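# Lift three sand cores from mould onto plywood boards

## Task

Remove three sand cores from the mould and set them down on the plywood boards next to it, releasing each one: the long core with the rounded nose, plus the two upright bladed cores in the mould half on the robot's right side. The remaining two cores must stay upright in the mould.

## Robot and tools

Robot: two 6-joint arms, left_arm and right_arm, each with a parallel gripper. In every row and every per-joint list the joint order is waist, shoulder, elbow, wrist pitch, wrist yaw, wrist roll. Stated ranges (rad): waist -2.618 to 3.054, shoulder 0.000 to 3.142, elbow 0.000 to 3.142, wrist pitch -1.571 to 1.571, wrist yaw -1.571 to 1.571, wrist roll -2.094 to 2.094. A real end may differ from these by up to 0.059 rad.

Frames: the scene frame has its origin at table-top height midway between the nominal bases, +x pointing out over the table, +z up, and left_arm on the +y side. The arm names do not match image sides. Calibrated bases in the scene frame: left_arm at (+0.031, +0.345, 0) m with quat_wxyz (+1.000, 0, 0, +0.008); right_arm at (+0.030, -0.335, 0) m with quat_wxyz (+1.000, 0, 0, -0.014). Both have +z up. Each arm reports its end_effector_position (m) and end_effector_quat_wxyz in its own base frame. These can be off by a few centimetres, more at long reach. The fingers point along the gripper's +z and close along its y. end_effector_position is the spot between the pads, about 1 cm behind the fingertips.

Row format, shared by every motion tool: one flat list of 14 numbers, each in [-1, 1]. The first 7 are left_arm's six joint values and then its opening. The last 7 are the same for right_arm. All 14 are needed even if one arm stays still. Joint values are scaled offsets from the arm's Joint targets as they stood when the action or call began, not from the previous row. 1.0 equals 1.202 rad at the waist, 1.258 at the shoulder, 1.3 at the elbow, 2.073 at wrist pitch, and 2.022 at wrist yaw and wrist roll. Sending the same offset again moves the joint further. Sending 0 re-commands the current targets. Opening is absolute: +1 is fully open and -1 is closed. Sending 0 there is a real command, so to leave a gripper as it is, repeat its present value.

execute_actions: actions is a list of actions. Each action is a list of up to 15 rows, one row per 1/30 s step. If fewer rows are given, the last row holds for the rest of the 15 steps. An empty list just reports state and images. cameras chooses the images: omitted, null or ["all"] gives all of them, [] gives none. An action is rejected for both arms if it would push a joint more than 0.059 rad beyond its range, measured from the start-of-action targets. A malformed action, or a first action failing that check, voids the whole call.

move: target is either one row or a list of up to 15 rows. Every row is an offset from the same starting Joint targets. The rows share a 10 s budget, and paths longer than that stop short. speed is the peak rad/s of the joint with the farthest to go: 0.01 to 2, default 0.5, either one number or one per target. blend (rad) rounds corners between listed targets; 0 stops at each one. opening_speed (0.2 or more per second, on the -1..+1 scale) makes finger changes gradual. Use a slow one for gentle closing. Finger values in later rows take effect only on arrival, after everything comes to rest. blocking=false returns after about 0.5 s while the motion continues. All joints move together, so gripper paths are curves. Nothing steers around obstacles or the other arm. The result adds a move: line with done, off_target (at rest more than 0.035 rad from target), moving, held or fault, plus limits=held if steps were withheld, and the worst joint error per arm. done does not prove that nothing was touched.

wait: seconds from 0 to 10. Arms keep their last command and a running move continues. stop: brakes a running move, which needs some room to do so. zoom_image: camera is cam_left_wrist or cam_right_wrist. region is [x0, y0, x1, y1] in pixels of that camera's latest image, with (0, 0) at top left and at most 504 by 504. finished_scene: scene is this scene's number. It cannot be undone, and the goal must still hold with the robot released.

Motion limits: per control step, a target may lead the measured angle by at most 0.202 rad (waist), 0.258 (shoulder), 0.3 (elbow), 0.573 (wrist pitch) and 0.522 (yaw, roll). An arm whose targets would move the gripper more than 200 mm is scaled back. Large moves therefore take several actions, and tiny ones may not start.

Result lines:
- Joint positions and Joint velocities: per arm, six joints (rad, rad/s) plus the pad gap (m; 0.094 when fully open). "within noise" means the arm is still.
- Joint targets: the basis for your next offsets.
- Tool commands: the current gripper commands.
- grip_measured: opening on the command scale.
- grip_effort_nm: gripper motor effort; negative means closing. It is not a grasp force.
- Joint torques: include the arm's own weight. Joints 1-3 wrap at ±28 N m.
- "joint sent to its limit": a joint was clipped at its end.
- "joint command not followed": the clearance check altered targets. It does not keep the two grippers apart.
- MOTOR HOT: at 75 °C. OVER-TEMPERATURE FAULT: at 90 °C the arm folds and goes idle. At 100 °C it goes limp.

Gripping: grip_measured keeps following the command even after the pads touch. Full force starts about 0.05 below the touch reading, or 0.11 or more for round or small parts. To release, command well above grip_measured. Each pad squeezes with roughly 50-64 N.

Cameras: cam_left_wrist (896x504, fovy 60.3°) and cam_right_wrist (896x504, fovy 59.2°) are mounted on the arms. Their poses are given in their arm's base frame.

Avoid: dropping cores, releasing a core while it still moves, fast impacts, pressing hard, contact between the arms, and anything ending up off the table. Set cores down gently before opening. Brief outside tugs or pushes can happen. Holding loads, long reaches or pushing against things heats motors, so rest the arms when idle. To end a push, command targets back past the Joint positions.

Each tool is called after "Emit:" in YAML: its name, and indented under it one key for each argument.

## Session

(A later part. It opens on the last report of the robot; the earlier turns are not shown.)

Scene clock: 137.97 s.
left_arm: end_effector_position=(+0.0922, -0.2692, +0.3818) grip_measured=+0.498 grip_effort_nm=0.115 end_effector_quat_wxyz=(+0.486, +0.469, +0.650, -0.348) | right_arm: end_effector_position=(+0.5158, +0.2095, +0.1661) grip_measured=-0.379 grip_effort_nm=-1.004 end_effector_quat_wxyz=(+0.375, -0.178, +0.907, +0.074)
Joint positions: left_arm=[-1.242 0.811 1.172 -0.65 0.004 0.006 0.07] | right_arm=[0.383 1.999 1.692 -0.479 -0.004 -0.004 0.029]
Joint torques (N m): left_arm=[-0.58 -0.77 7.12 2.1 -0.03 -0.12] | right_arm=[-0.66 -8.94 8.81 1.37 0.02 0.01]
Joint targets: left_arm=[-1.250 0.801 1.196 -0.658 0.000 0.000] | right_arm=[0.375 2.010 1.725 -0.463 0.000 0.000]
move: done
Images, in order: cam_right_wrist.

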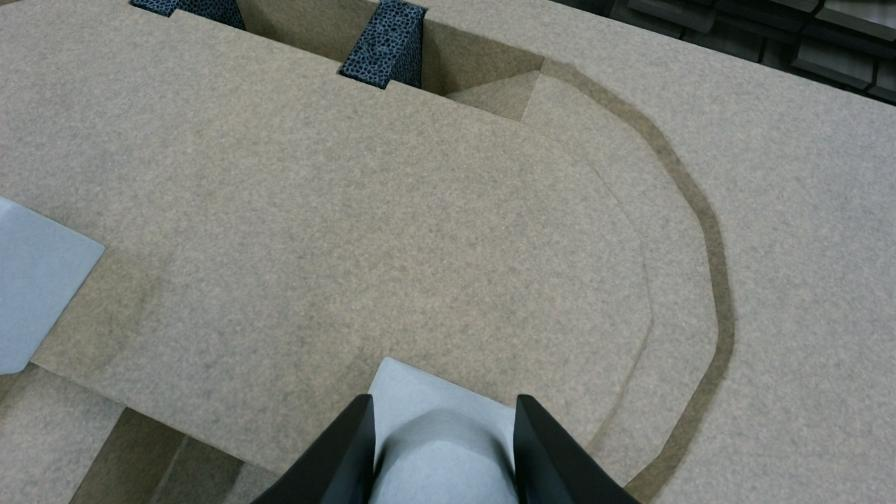

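Emit:
move:
  target:
    - [0,0,0,0,0,0,0.5,0,-0.0079,0.1346,-0.0661,0,0,-0.7]
    - [0,0,0,0,0,0,0.5,0,0.0294,0.3423,-0.1746,0,0,-0.7]
    - [0,0,0,0,0,0,0.5,0,-0.3736,-0.1462,-0.095,0,0,-0.7]
    - [0,0,0,0,0,0,0.5,-0.584,-0.2742,-0.0769,-0.2253,0,0,-0.7]
  speed: [0.2,0.3,0.5,0.5]
  blend: [0.04,0.05,0.08,0]

Emit:
zoom_image:
  camera: "cam_left_wrist"
  region: [350, 80, 550, 220]

Scene clock: 165.27 s.
left_arm: end_effector_position=(+0.0922, -0.2692, +0.3818) grip_measured=+0.498 grip_effort_nm=0.120 end_effector_quat_wxyz=(+0.486, +0.469, +0.650, -0.348) | right_arm: end_effector_position=(+0.3979, -0.1364, +0.2039) grip_measured=-0.379 grip_effort_nm=-1.004 end_effector_quat_wxyz=(+0.258, +0.157, +0.952, -0.046)
Joint positions: left_arm=[-1.242 0.811 1.172 -0.65 0.004 0.006 0.07] | right_arm=[-0.331 1.668 1.575 -0.947 0.004 -0.004 0.029]
Joint torques (N m): left_arm=[-0.54 -0.66 6.97 2.12 -0.02 -0.14] | right_arm=[0.5 -7.05 9.84 1.1 -0.05 0.01]
Joint targets: left_arm=[-1.250 0.801 1.196 -0.658 0.000 0.000] | right_arm=[-0.327 1.665 1.625 -0.930 0.000 0.000]
move: off_target (right_arm); right_arm: the elbow is farthest, 0.051 rad from its target

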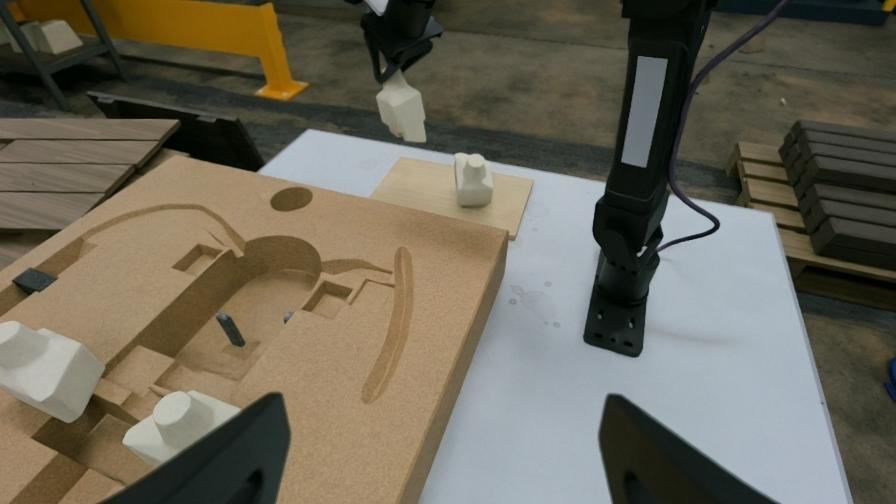

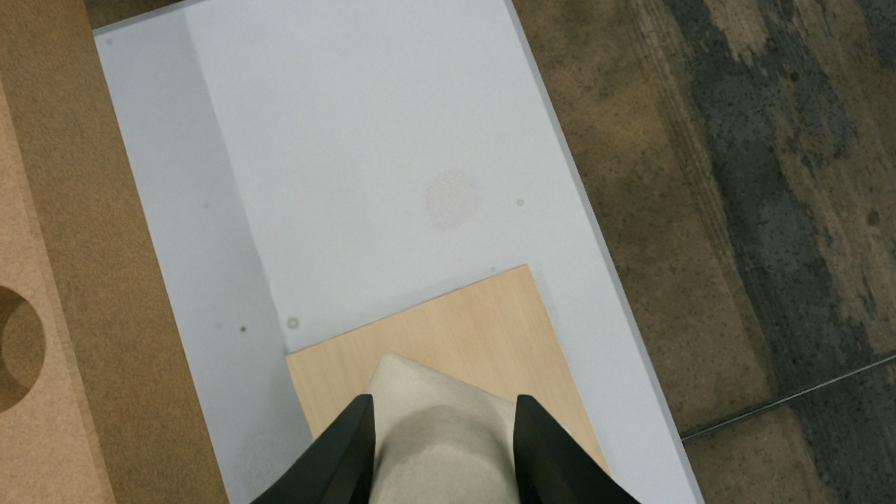

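Scaled by 2.520.

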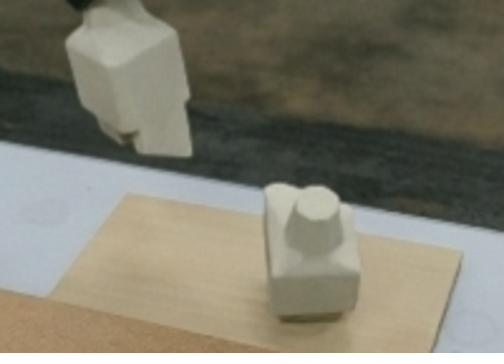

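Emit:
move:
  target: [0,0,0,0,0,0,0.5,0,-0.004,-0.2115,0.1269,0,0,-0.7]
  speed: 0.25

Emit:
zoom_image:
  camera: "cam_left_wrist"
  region: [350, 100, 550, 240]

Scene clock: 170.63 s.
left_arm: end_effector_position=(+0.0922, -0.2692, +0.3818) grip_measured=+0.498 grip_effort_nm=0.120 end_effector_quat_wxyz=(+0.486, +0.469, +0.650, -0.348) | right_arm: end_effector_position=(+0.4092, -0.1403, +0.1553) grip_measured=-0.697 grip_effort_nm=-0.129 end_effector_quat_wxyz=(+0.279, +0.156, +0.946, -0.049)
Joint positions: left_arm=[-1.242 0.811 1.172 -0.65 0.004 0.006 0.07] | right_arm=[-0.331 1.669 1.359 -0.686 0.004 -0.004 0.014]
Joint torques (N m): left_arm=[-0.59 -0.65 7.1 2.1 -0.01 -0.14] | right_arm=[0.36 -7.62 5.26 1.18 -0.06 0.01]
Joint targets: left_arm=[-1.250 0.801 1.196 -0.658 0.000 0.000] | right_arm=[-0.327 1.660 1.350 -0.667 0.000 0.000]
move: done

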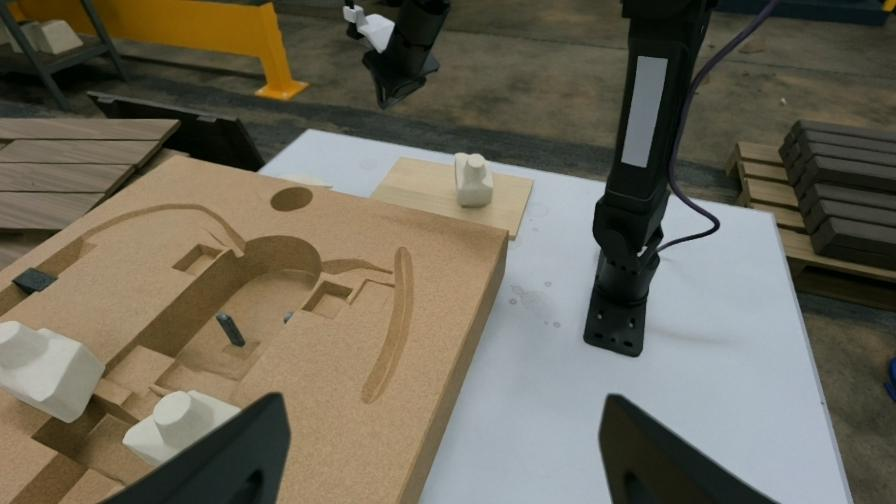

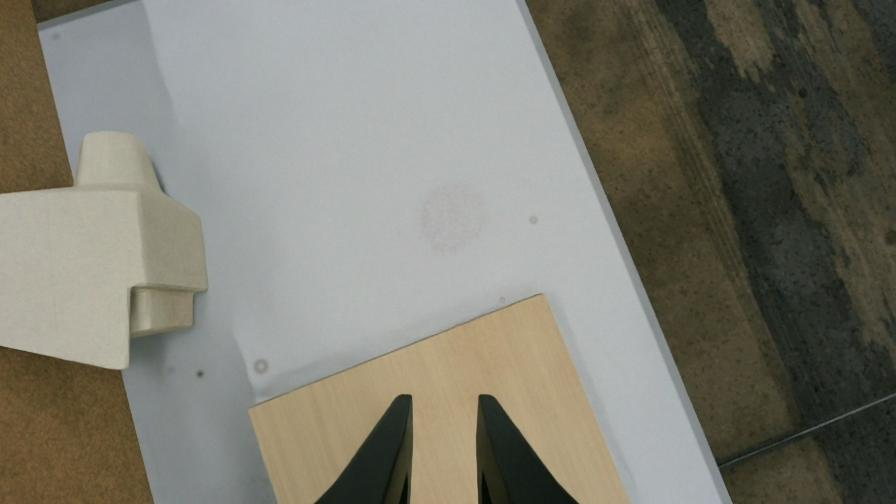

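Scaled by 2.520.

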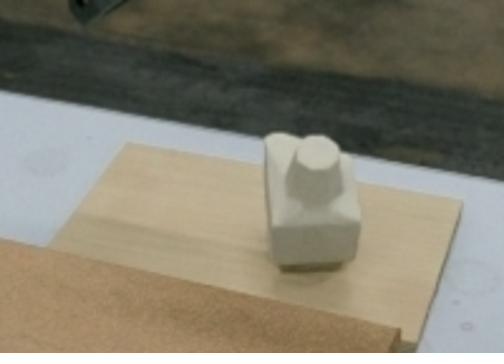

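Emit:
move:
  target: [0,0,0,0,0,0,0.5,0.1,-0.38,0,-0.05,0,0,0.3]
  speed: 0.7

Scene clock: 174.50 s.
left_arm: end_effector_position=(+0.0922, -0.2692, +0.3818) grip_measured=+0.498 grip_effort_nm=0.115 end_effector_quat_wxyz=(+0.486, +0.469, +0.650, -0.348) | right_arm: end_effector_position=(+0.3498, -0.0756, +0.3254) grip_measured=+0.297 grip_effort_nm=0.178 end_effector_quat_wxyz=(+0.469, +0.093, +0.877, -0.053)
Joint positions: left_arm=[-1.242 0.811 1.172 -0.65 0.004 0.006 0.07] | right_arm=[-0.214 1.182 1.352 -0.758 0.003 -0.004 0.061]
Joint torques (N m): left_arm=[-0.55 -0.76 7.01 2.12 -0.04 -0.14] | right_arm=[0.61 -2.92 5.68 1.3 -0.05 0.01]
Joint targets: left_arm=[-1.250 0.801 1.196 -0.658 0.000 0.000] | right_arm=[-0.207 1.182 1.350 -0.770 0.000 0.000]
move: done

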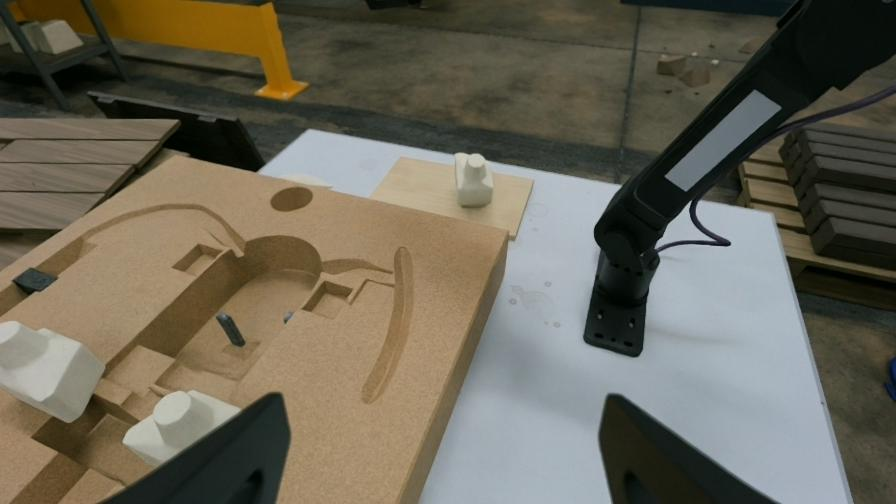

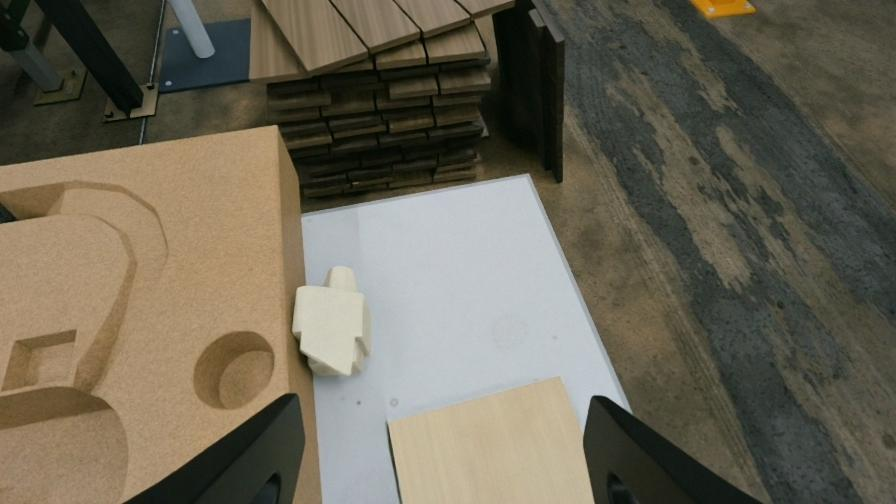

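Emit:
zoom_image:
  camera: "cam_right_wrist"
  region: [260, 240, 420, 400]

Scaled by 3.150.

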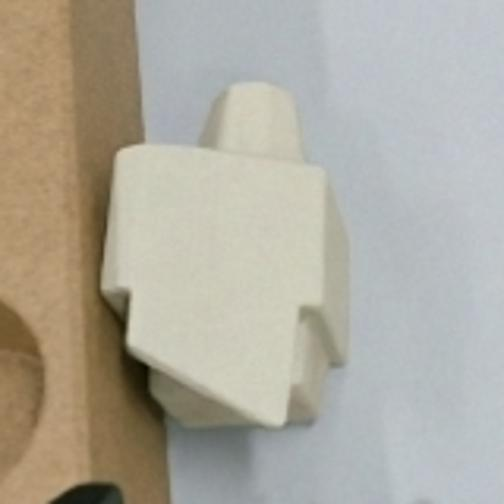

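Emit:
move:
  target: [0,0,0,0,0,0,0.5,-0.0183,1.0,0.8846,-0.2894,-0.2084,-0.0593,0.15]
  speed: 0.7

Scene clock: 210.40 s.
left_arm: end_effector_position=(+0.0922, -0.2691, +0.3817) grip_measured=+0.498 grip_effort_nm=0.125 end_effector_quat_wxyz=(+0.486, +0.469, +0.650, -0.347) | right_arm: end_effector_position=(+0.5242, -0.0444, +0.1320) grip_measured=+0.153 grip_effort_nm=-0.125 end_effector_quat_wxyz=(+0.153, +0.028, +0.972, +0.178)
Joint positions: left_arm=[-1.242 0.811 1.172 -0.651 0.004 0.006 0.07] | right_arm=[-0.221 2.435 2.471 -1.357 -0.407 -0.111 0.054]
Joint torques (N m): left_arm=[-0.57 -0.72 7.05 2.1 -0.04 -0.13] | right_arm=[-0.66 -11.36 7.56 0.38 -0.31 -0.15]
Joint targets: left_arm=[-1.250 0.801 1.196 -0.658 0.000 0.000] | right_arm=[-0.229 2.440 2.500 -1.370 -0.422 -0.120]
move: done

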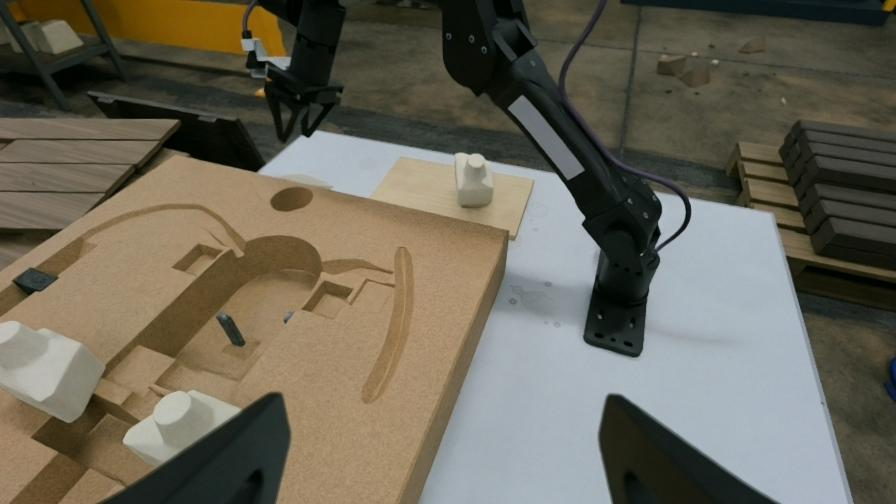

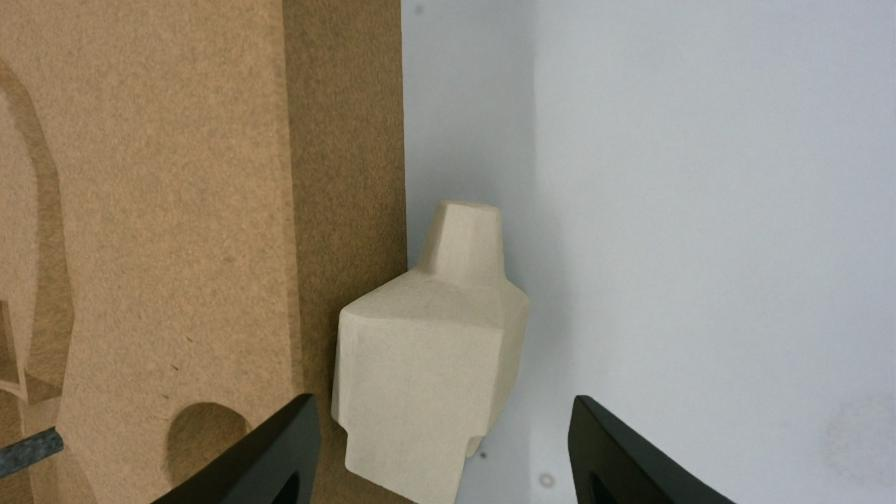

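Emit:
move:
  target: [0,0,0,0,0,0,0.5,0.043,0.107,-0.041,0.0946,0.0041,0.026,0.15]
  speed: 0.3
  cameras: ["cam_right_wrist"]

Scene clock: 228.20 s.
left_arm: end_effector_position=(+0.0922, -0.2691, +0.3817) grip_measured=+0.498 grip_effort_nm=0.120 end_effector_quat_wxyz=(+0.486, +0.469, +0.650, -0.347) | right_arm: end_effector_position=(+0.5572, -0.0280, +0.0701) grip_measured=+0.153 grip_effort_nm=-0.129 end_effector_quat_wxyz=(+0.156, +0.025, +0.970, +0.183)
Joint positions: left_arm=[-1.242 0.811 1.172 -0.651 0.004 0.006 0.07] | right_arm=[-0.179 2.564 2.453 -1.191 -0.408 -0.072 0.054]
Joint torques (N m): left_arm=[-0.49 -0.72 6.95 2.09 -0.03 -0.13] | right_arm=[0.09 -11.64 4.94 0.63 -0.25 0.03]
Heat: left arm: 42 °C; right arm: 40 °C.
Joint targets: left_arm=[-1.250 0.801 1.196 -0.658 0.000 0.000] | right_arm=[-0.177 2.575 2.447 -1.174 -0.414 -0.068]
move: done
Images, in order: cam_right_wrist.

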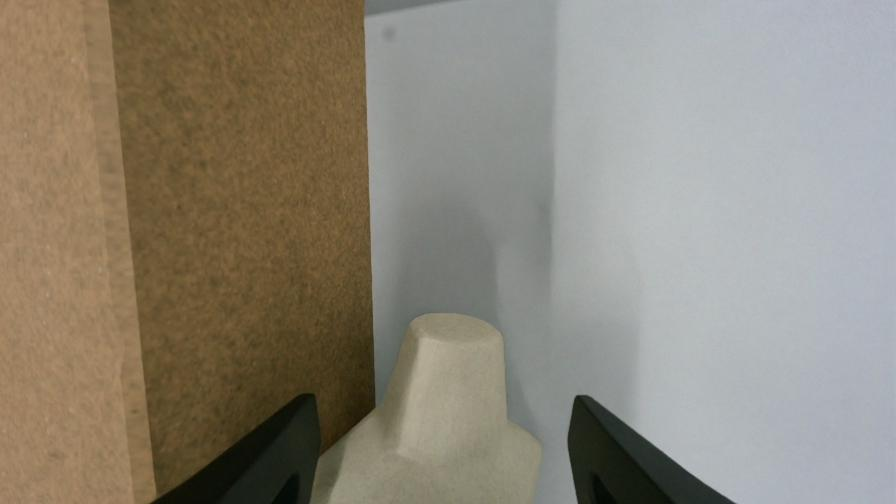

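Emit:
move:
  target: [0,0,0,0,0,0,0.5,0.0208,0.0668,0.0023,0.0376,0.0025,0.0158,0.15]
  speed: 0.12
  cameras: ["cam_right_wrist"]

Scene clock: 238.53 s.
left_arm: end_effector_position=(+0.0922, -0.2691, +0.3817) grip_measured=+0.498 grip_effort_nm=0.115 end_effector_quat_wxyz=(+0.486, +0.469, +0.650, -0.347) | right_arm: end_effector_position=(+0.5734, -0.0223, +0.0376) grip_measured=+0.153 grip_effort_nm=-0.125 end_effector_quat_wxyz=(+0.161, +0.033, +0.969, +0.185)
Joint positions: left_arm=[-1.242 0.811 1.172 -0.651 0.004 0.006 0.07] | right_arm=[-0.164 2.635 2.453 -1.1 -0.408 -0.037 0.054]
Joint torques (N m): left_arm=[-0.55 -0.83 7.04 2.1 -0.04 -0.12] | right_arm=[1.06 -11.02 5.23 0.59 -0.2 -0.03]
Joint targets: left_arm=[-1.250 0.801 1.196 -0.658 0.000 0.000] | right_arm=[-0.152 2.659 2.450 -1.096 -0.408 -0.036]
move: done
Images, in order: cam_right_wrist.

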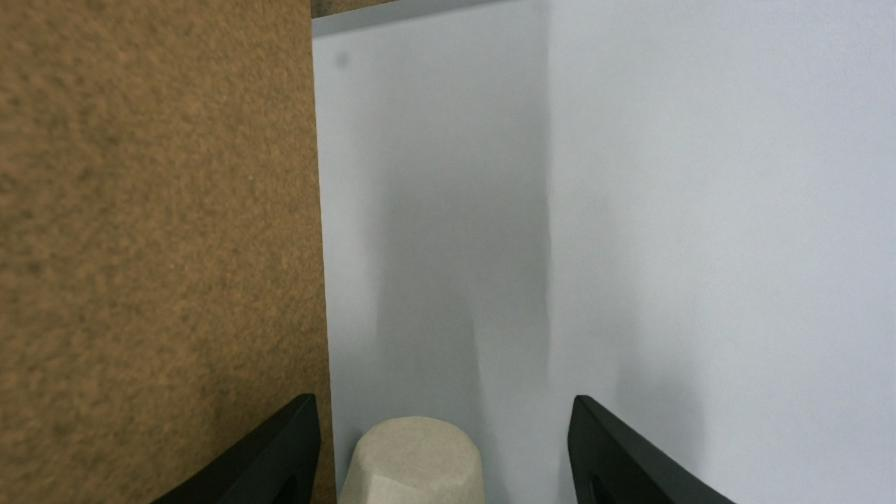

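Emit:
move:
  target: [0,0,0,0,0,0,0.5,0.008,0.012,0,0,0,0,0.15]
  speed: 0.1
  cameras: ["cam_right_wrist"]

Scene clock: 242.63 s.
left_arm: end_effector_position=(+0.0922, -0.2691, +0.3817) grip_measured=+0.498 grip_effort_nm=0.125 end_effector_quat_wxyz=(+0.486, +0.469, +0.650, -0.347) | right_arm: end_effector_position=(+0.5750, -0.0169, +0.0318) grip_measured=+0.153 grip_effort_nm=-0.129 end_effector_quat_wxyz=(+0.159, +0.030, +0.969, +0.186)
Joint positions: left_arm=[-1.242 0.811 1.172 -0.651 0.004 0.006 0.07] | right_arm=[-0.154 2.646 2.453 -1.089 -0.408 -0.033 0.054]
Joint torques (N m): left_arm=[-0.51 -0.75 7.09 2.1 -0.04 -0.14] | right_arm=[1.06 -10.82 5.22 0.48 -0.2 -0.07]
Joint targets: left_arm=[-1.250 0.801 1.196 -0.658 0.000 0.000] | right_arm=[-0.142 2.674 2.450 -1.096 -0.408 -0.036]
move: done
Images, in order: cam_right_wrist.

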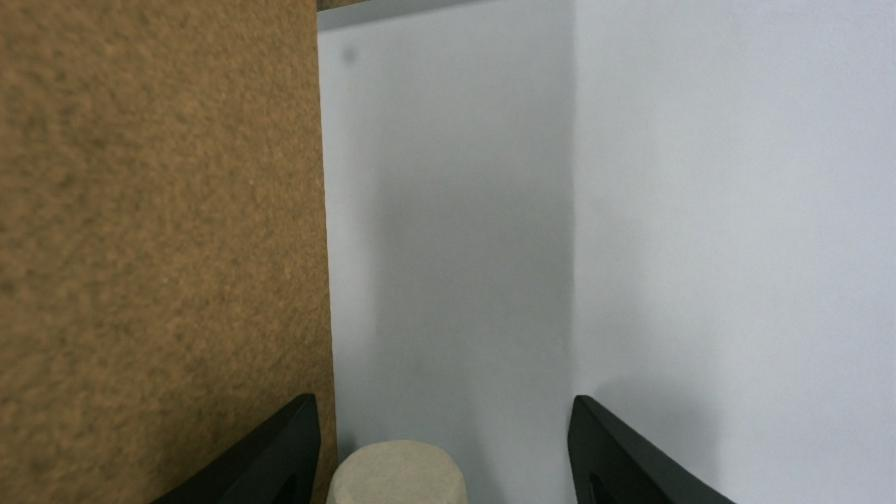

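Emit:
move:
  target: [0,0,0,0,0,0,0.5,0,0,0,0,0,0,-0.7]
  opening_speed: 0.25
  cameras: ["cam_right_wrist"]

Scene clock: 252.27 s.
left_arm: end_effector_position=(+0.0922, -0.2691, +0.3817) grip_measured=+0.498 grip_effort_nm=0.120 end_effector_quat_wxyz=(+0.486, +0.469, +0.650, -0.347) | right_arm: end_effector_position=(+0.5759, -0.0121, +0.0331) grip_measured=-0.446 grip_effort_nm=-1.004 end_effector_quat_wxyz=(+0.161, +0.028, +0.967, +0.194)
Joint positions: left_arm=[-1.242 0.811 1.172 -0.651 0.004 0.006 0.07] | right_arm=[-0.15 2.646 2.453 -1.085 -0.423 -0.029 0.026]
Joint torques (N m): left_arm=[-0.5 -0.69 7.04 2.12 -0.05 -0.11] | right_arm=[0.69 -10.8 5.24 0.47 -0.08 -0.11]
Joint targets: left_arm=[-1.250 0.801 1.196 -0.658 0.000 0.000] | right_arm=[-0.142 2.674 2.450 -1.096 -0.408 -0.036]
move: done
Images, in order: cam_right_wrist.

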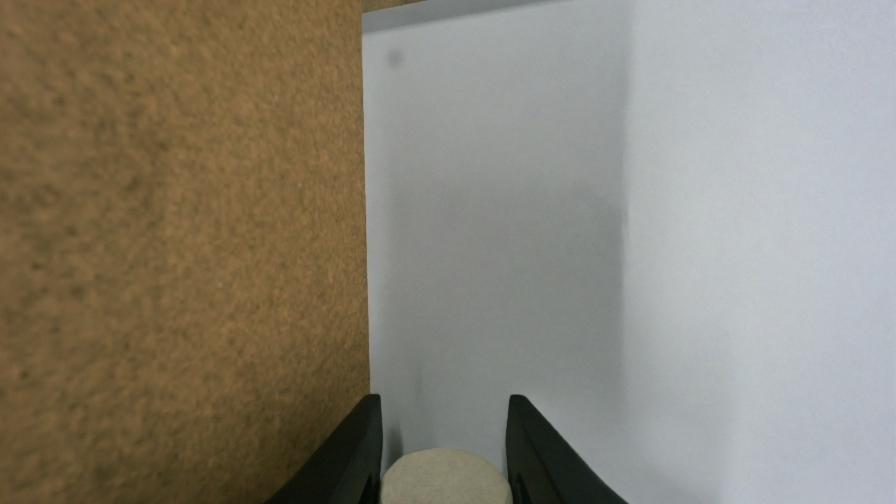

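Emit:
move:
  target:
    - [0,0,0,0,0,0,0.5,-0.0341,-0.1085,-0.001,-0.0492,-0.001,-0.0178,-0.75]
    - [0,0,0,0,0,0,0.5,-0.2005,-0.2957,-0.2746,-0.0347,-0.0218,-0.1241,-0.75]
    - [0,0,0,0,0,0,0.5,-0.2558,-0.4618,-0.6077,0.0593,-0.0267,-0.1602,-0.75]
  speed: [0.2,0.4,0.4]
  blend: [0.04,0.05,0]

Emit:
zoom_image:
  camera: "cam_left_wrist"
  region: [340, 80, 560, 240]

Scene clock: 268.17 s.
left_arm: end_effector_position=(+0.0922, -0.2691, +0.3817) grip_measured=+0.498 grip_effort_nm=0.110 end_effector_quat_wxyz=(+0.486, +0.469, +0.650, -0.347) | right_arm: end_effector_position=(+0.4537, -0.1116, +0.0813) grip_measured=-0.457 grip_effort_nm=-1.004 end_effector_quat_wxyz=(+0.205, +0.015, +0.960, +0.189)
Joint positions: left_arm=[-1.242 0.811 1.172 -0.651 0.004 0.006 0.07] | right_arm=[-0.432 2.11 1.69 -0.904 -0.513 -0.335 0.026]
Joint torques (N m): left_arm=[-0.55 -0.66 7.01 2.11 -0.03 -0.14] | right_arm=[-1.62 -11.23 3.08 -0.12 0.26 -0.31]
Joint targets: left_arm=[-1.250 0.801 1.196 -0.658 0.000 0.000] | right_arm=[-0.450 2.093 1.660 -0.973 -0.462 -0.360]
move: off_target (right_arm); right_arm: the wrist pitch is farthest, 0.069 rad from its target

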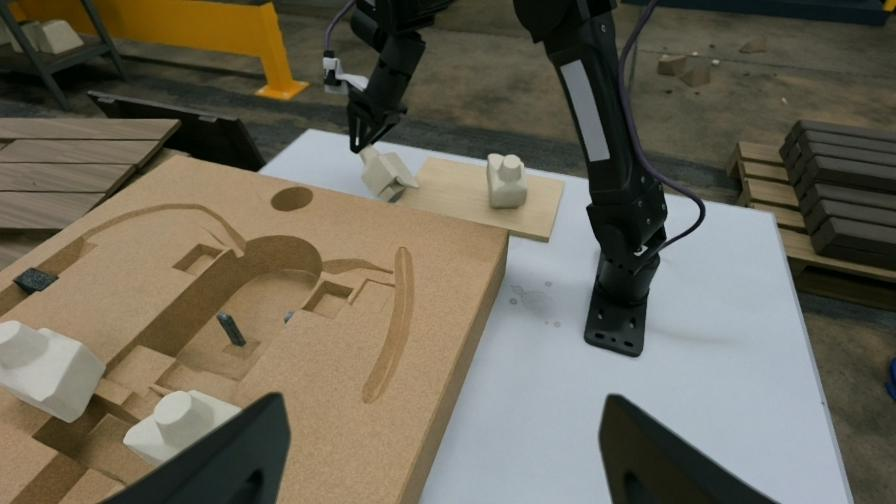

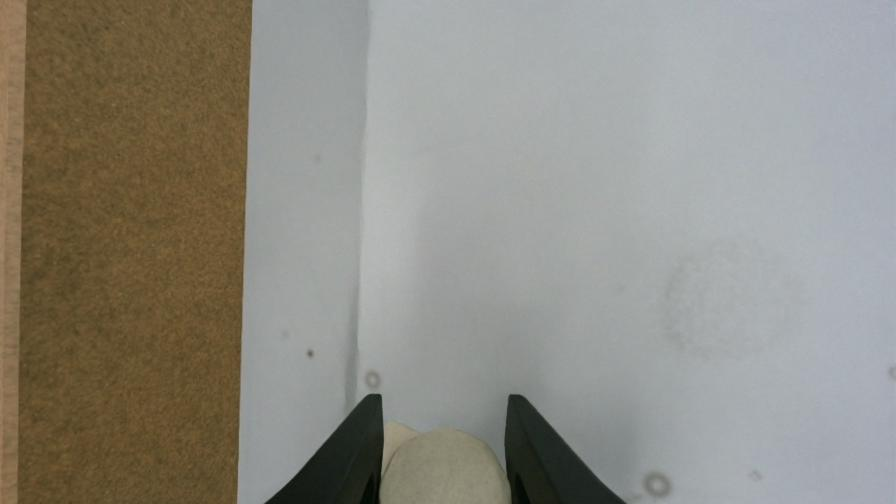

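Scaled by 2.291.

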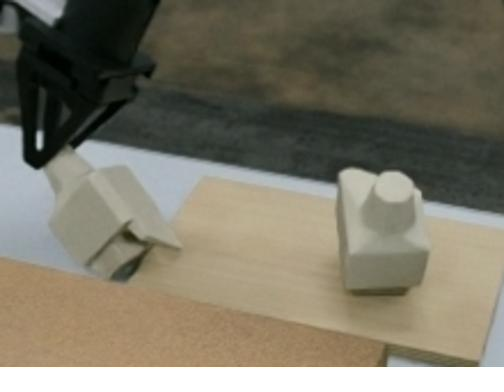

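Emit:
move:
  target: [0,0,0,0,0,0,0.5,0.015,0.0024,0.2308,-0.0917,0,0.01,-0.75]
  speed: 0.25

Emit:
zoom_image:
  camera: "cam_left_wrist"
  region: [340, 60, 580, 240]

Scene clock: 276.23 s.
left_arm: end_effector_position=(+0.0922, -0.2691, +0.3817) grip_measured=+0.498 grip_effort_nm=0.110 end_effector_quat_wxyz=(+0.486, +0.469, +0.650, -0.347) | right_arm: end_effector_position=(+0.4508, -0.1227, +0.1328) grip_measured=-0.458 grip_effort_nm=-1.004 end_effector_quat_wxyz=(+0.187, +0.016, +0.969, +0.158)
Joint positions: left_arm=[-1.242 0.811 1.172 -0.651 0.004 0.006 0.07] | right_arm=[-0.432 2.11 1.921 -1.148 -0.442 -0.345 0.025]
Joint torques (N m): left_arm=[-0.57 -0.72 7.06 2.12 -0.02 -0.13] | right_arm=[-0.02 -11.02 8.57 0.35 -0.41 0.03]
Joint targets: left_arm=[-1.250 0.801 1.196 -0.658 0.000 0.000] | right_arm=[-0.432 2.096 1.960 -1.163 -0.463 -0.339]
move: off_target (right_arm); right_arm: the elbow is farthest, 0.039 rad from its target

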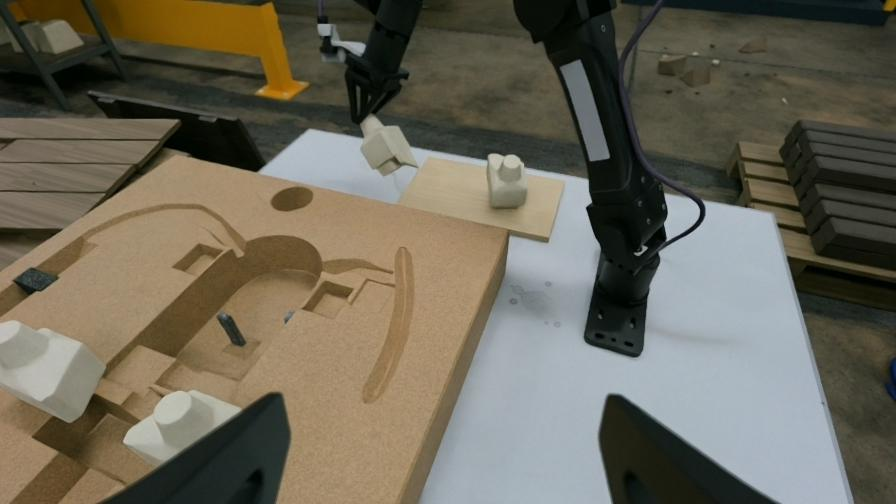

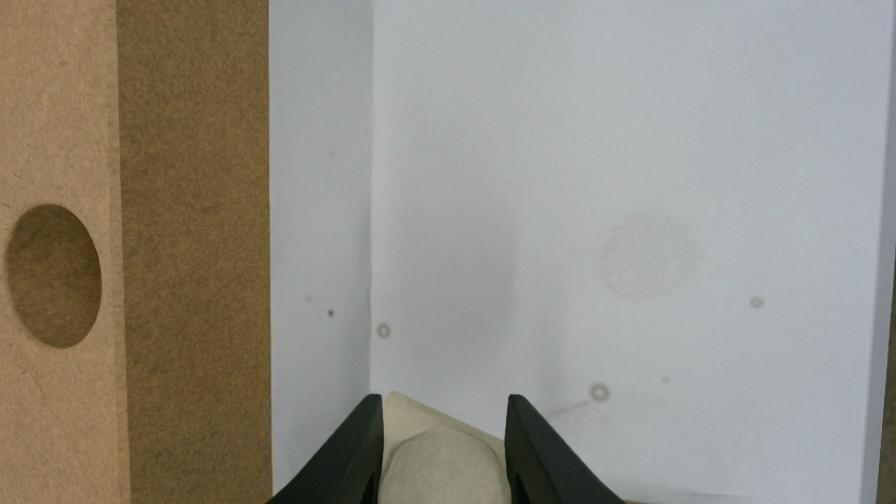

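Scaled by 2.100.

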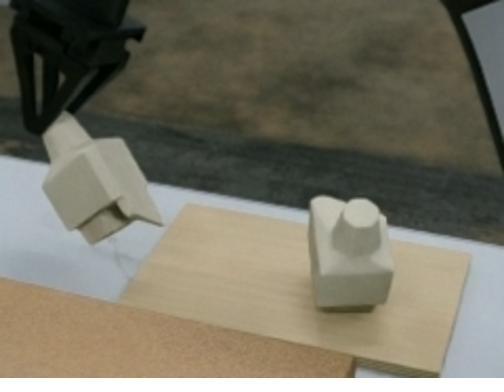

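Emit:
move:
  target: [0,0,0,0,0,0,0.5,-0.089,-0.2711,-0.3538,0.0738,0,0,-0.75]
  speed: 0.35

Emit:
zoom_image:
  camera: "cam_left_wrist"
  region: [340, 60, 580, 240]

Scene clock: 301.90 s.
left_arm: end_effector_position=(+0.0922, -0.2691, +0.3817) grip_measured=+0.498 grip_effort_nm=0.120 end_effector_quat_wxyz=(+0.486, +0.469, +0.650, -0.347) | right_arm: end_effector_position=(+0.3732, -0.1309, +0.1368) grip_measured=-0.458 grip_effort_nm=-1.004 end_effector_quat_wxyz=(+0.200, +0.064, +0.967, +0.145)
Joint positions: left_arm=[-1.242 0.811 1.172 -0.651 0.004 0.006 0.07] | right_arm=[-0.533 1.8 1.503 -1.028 -0.439 -0.345 0.025]
Joint torques (N m): left_arm=[-0.46 -0.7 7.08 2.12 -0.01 -0.14] | right_arm=[-0.55 -11.29 5.23 0.62 -0.43 0.03]
Heat: left arm: 43 °C; right arm: 46 °C.
Joint targets: left_arm=[-1.250 0.801 1.196 -0.658 0.000 0.000] | right_arm=[-0.539 1.755 1.500 -1.010 -0.462 -0.339]
move: off_target (right_arm); right_arm: the shoulder is farthest, 0.045 rad from its target

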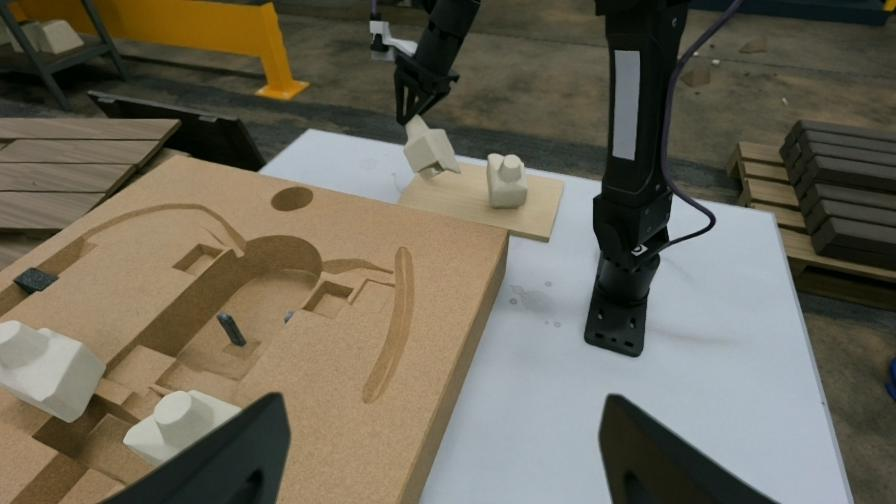

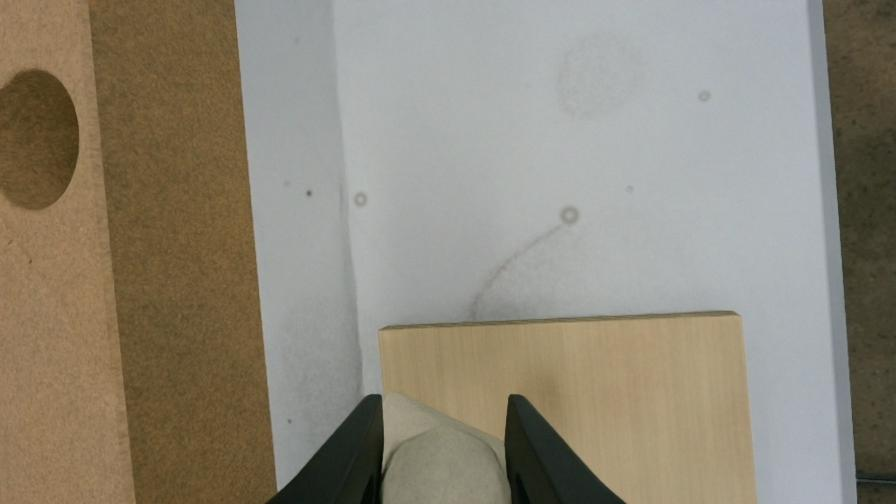

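Scaled by 2.100.

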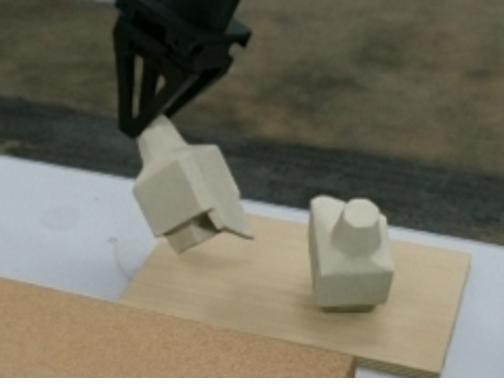

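Emit:
move:
  target: [0,0,0,0,0,0,0.5,0,0.0159,-0.0769,0.0531,0,0,-0.75]
  speed: 0.2
  cameras: ["cam_left_wrist"]

Emit:
zoom_image:
  camera: "cam_left_wrist"
  region: [360, 80, 560, 240]

Scene clock: 313.17 s.
left_arm: end_effector_position=(+0.0922, -0.2691, +0.3817) grip_measured=+0.498 grip_effort_nm=0.115 end_effector_quat_wxyz=(+0.486, +0.469, +0.650, -0.347) | right_arm: end_effector_position=(+0.3723, -0.1303, +0.1117) grip_measured=-0.458 grip_effort_nm=-1.004 end_effector_quat_wxyz=(+0.204, +0.063, +0.966, +0.143)
Joint positions: left_arm=[-1.242 0.811 1.172 -0.651 0.004 0.006 0.07] | right_arm=[-0.533 1.8 1.401 -0.918 -0.439 -0.345 0.025]
Joint torques (N m): left_arm=[-0.47 -0.75 7.04 2.13 -0.04 -0.13] | right_arm=[-0.54 -9.58 5.35 0.68 -0.43 0.03]
Joint targets: left_arm=[-1.250 0.801 1.196 -0.658 0.000 0.000] | right_arm=[-0.539 1.775 1.400 -0.900 -0.462 -0.339]
move: done
Images, in order: cam_left_wrist.

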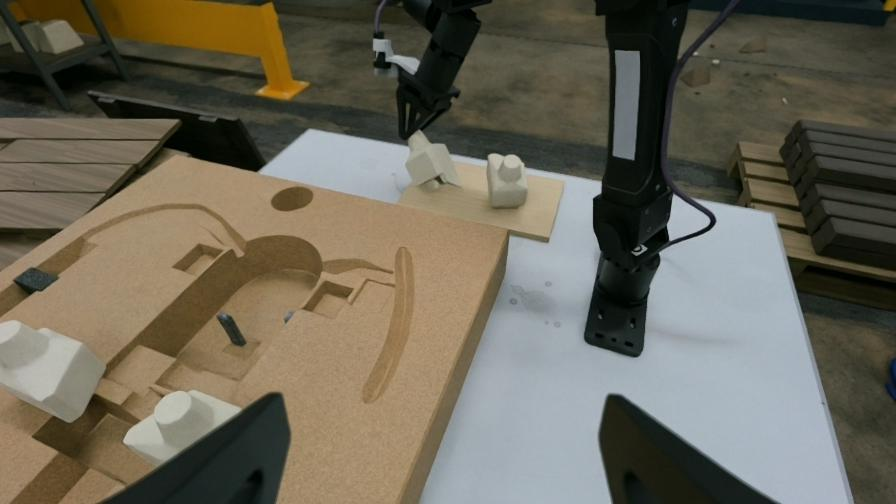

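Scaled by 2.520.

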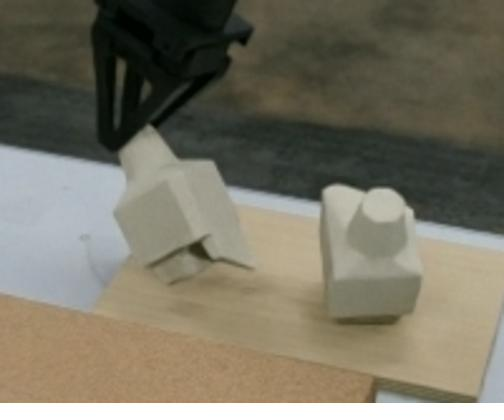

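Emit:
move:
  target: [0,0,0,0,0,0,0.5,-0.0657,-0.1653,-0.2462,0.2002,-0.1009,0,-0.75]
  speed: 0.25
  cameras: ["cam_left_wrist"]

Emit:
zoom_image:
  camera: "cam_left_wrist"
  region: [360, 80, 560, 240]

Scene clock: 332.63 s.
left_arm: end_effector_position=(+0.0922, -0.2691, +0.3817) grip_measured=+0.498 grip_effort_nm=0.120 end_effector_quat_wxyz=(+0.486, +0.469, +0.650, -0.347) | right_arm: end_effector_position=(+0.3706, -0.1310, +0.1240) grip_measured=-0.458 grip_effort_nm=-1.004 end_effector_quat_wxyz=(+0.353, +0.043, +0.922, +0.151)
Joint positions: left_arm=[-1.242 0.811 1.172 -0.651 0.004 0.006 0.07] | right_arm=[-0.61 1.61 1.081 -0.522 -0.623 -0.345 0.025]
Joint torques (N m): left_arm=[-0.5 -0.68 7.05 2.12 -0.03 -0.13] | right_arm=[-0.68 -9.76 5.5 1.23 -0.69 0.02]
Joint targets: left_arm=[-1.250 0.801 1.196 -0.658 0.000 0.000] | right_arm=[-0.618 1.567 1.080 -0.485 -0.667 -0.339]
move: off_target (right_arm); right_arm: the shoulder is farthest, 0.043 rad from its target
Images, in order: cam_left_wrist.

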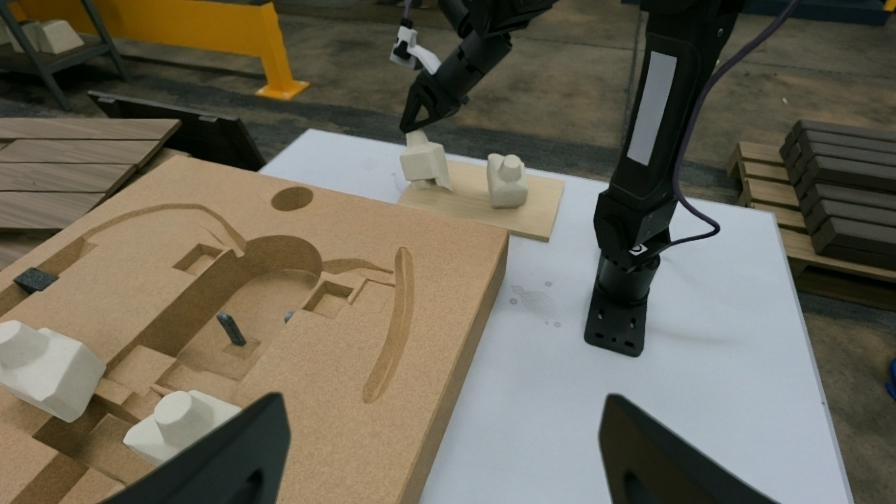

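Scaled by 2.520.

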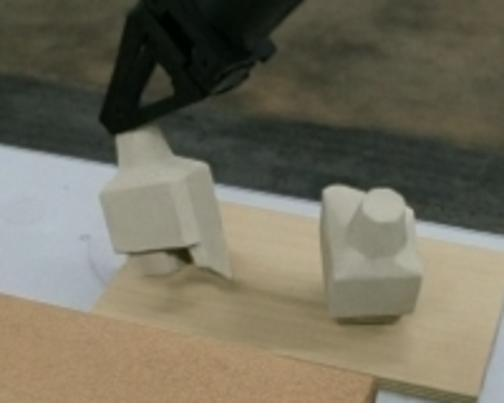

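Emit:
move:
  target: [0,0,0,0,0,0,0.5,-0.0316,-0.035,-0.0885,0.0338,-0.0188,-0.0188,-0.75]
  speed: 0.15
  cameras: ["cam_left_wrist"]

Emit:
zoom_image:
  camera: "cam_left_wrist"
  region: [380, 100, 540, 230]

Scene clock: 341.63 s.
left_arm: end_effector_position=(+0.0922, -0.2691, +0.3817) grip_measured=+0.498 grip_effort_nm=0.120 end_effector_quat_wxyz=(+0.486, +0.469, +0.650, -0.347) | right_arm: end_effector_position=(+0.3554, -0.1290, +0.1159) grip_measured=-0.458 grip_effort_nm=-1.004 end_effector_quat_wxyz=(+0.374, +0.038, +0.914, +0.154)
Joint positions: left_arm=[-1.242 0.811 1.172 -0.651 0.004 0.006 0.07] | right_arm=[-0.648 1.559 0.969 -0.444 -0.669 -0.374 0.025]
Joint torques (N m): left_arm=[-0.57 -0.84 7.06 2.12 -0.03 -0.11] | right_arm=[-0.69 -8.66 5.29 1.09 -0.59 -0.1]
Heat: left arm: 44 °C; right arm: 41 °C.
Joint targets: left_arm=[-1.250 0.801 1.196 -0.658 0.000 0.000] | right_arm=[-0.656 1.523 0.965 -0.415 -0.704 -0.377]
move: off_target (right_arm); right_arm: the shoulder is farthest, 0.036 rad from its target
Images, in order: cam_left_wrist.

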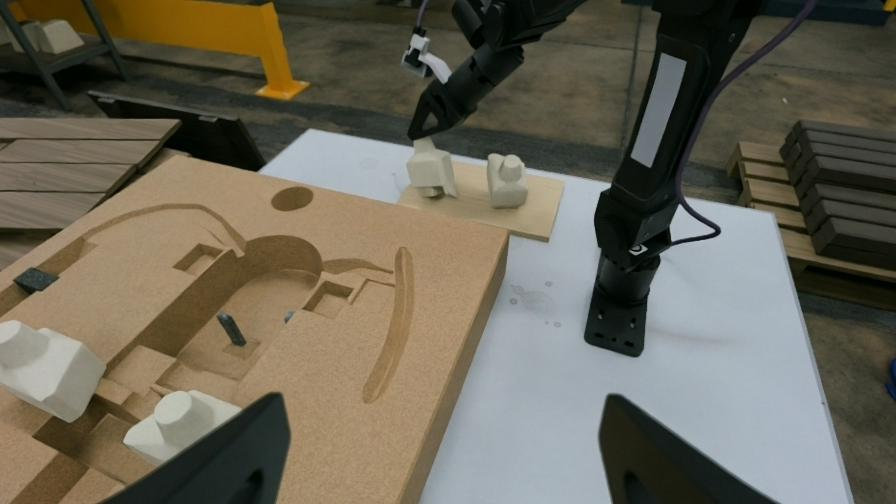

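Scaled by 3.150.

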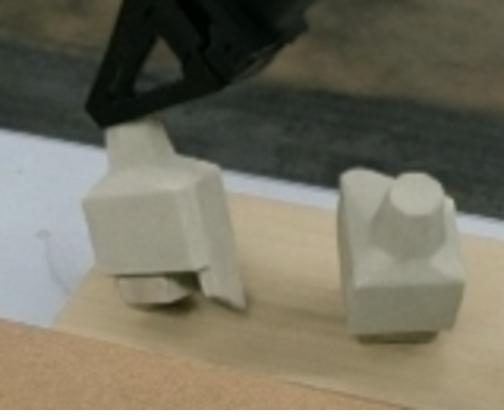

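Emit:
move:
  target: [0,0,0,0,0,0,0.5,0,0,-0.025,0.0155,0,0,-0.75]
  speed: 0.1
  cameras: ["cam_left_wrist"]

Emit:
zoom_image:
  camera: "cam_left_wrist"
  region: [380, 100, 540, 230]

Scene clock: 345.97 s.
left_arm: end_effector_position=(+0.0922, -0.2691, +0.3817) grip_measured=+0.498 grip_effort_nm=0.129 end_effector_quat_wxyz=(+0.486, +0.469, +0.650, -0.347) | right_arm: end_effector_position=(+0.3568, -0.1275, +0.1151) grip_measured=-0.458 grip_effort_nm=-1.004 end_effector_quat_wxyz=(+0.386, +0.031, +0.909, +0.153)
Joint positions: left_arm=[-1.242 0.811 1.172 -0.651 0.004 0.006 0.07] | right_arm=[-0.648 1.552 0.942 -0.398 -0.684 -0.375 0.025]
Joint torques (N m): left_arm=[-0.57 -0.68 6.99 2.14 0 -0.15] | right_arm=[-0.68 -8.05 4.75 1.03 -0.47 -0.07]
Joint targets: left_arm=[-1.250 0.801 1.196 -0.658 0.000 0.000] | right_arm=[-0.656 1.523 0.932 -0.383 -0.704 -0.377]
move: done
Images, in order: cam_left_wrist.

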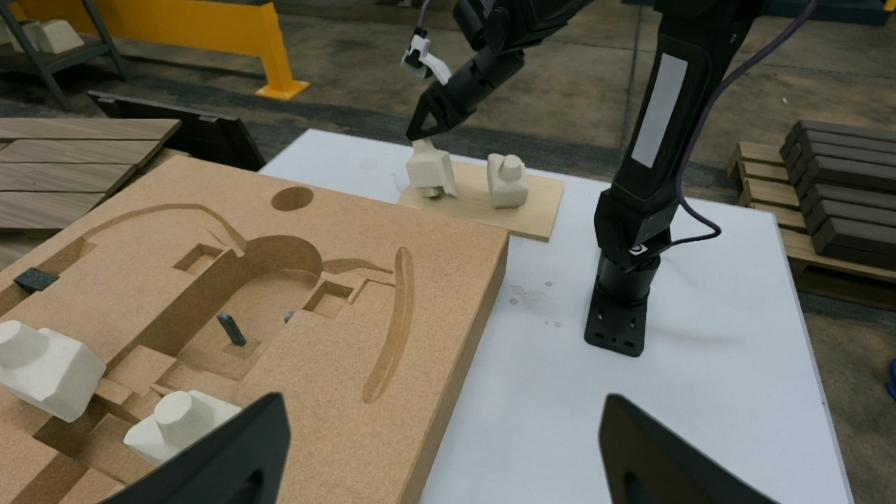

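Scaled by 3.150.

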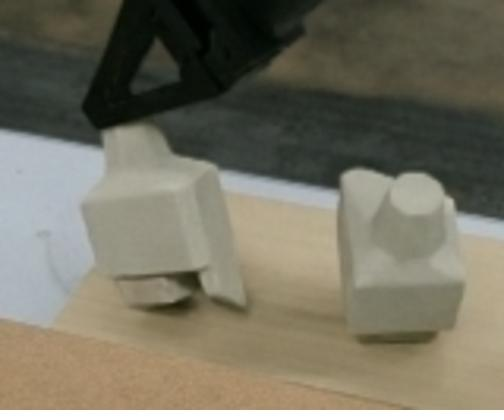

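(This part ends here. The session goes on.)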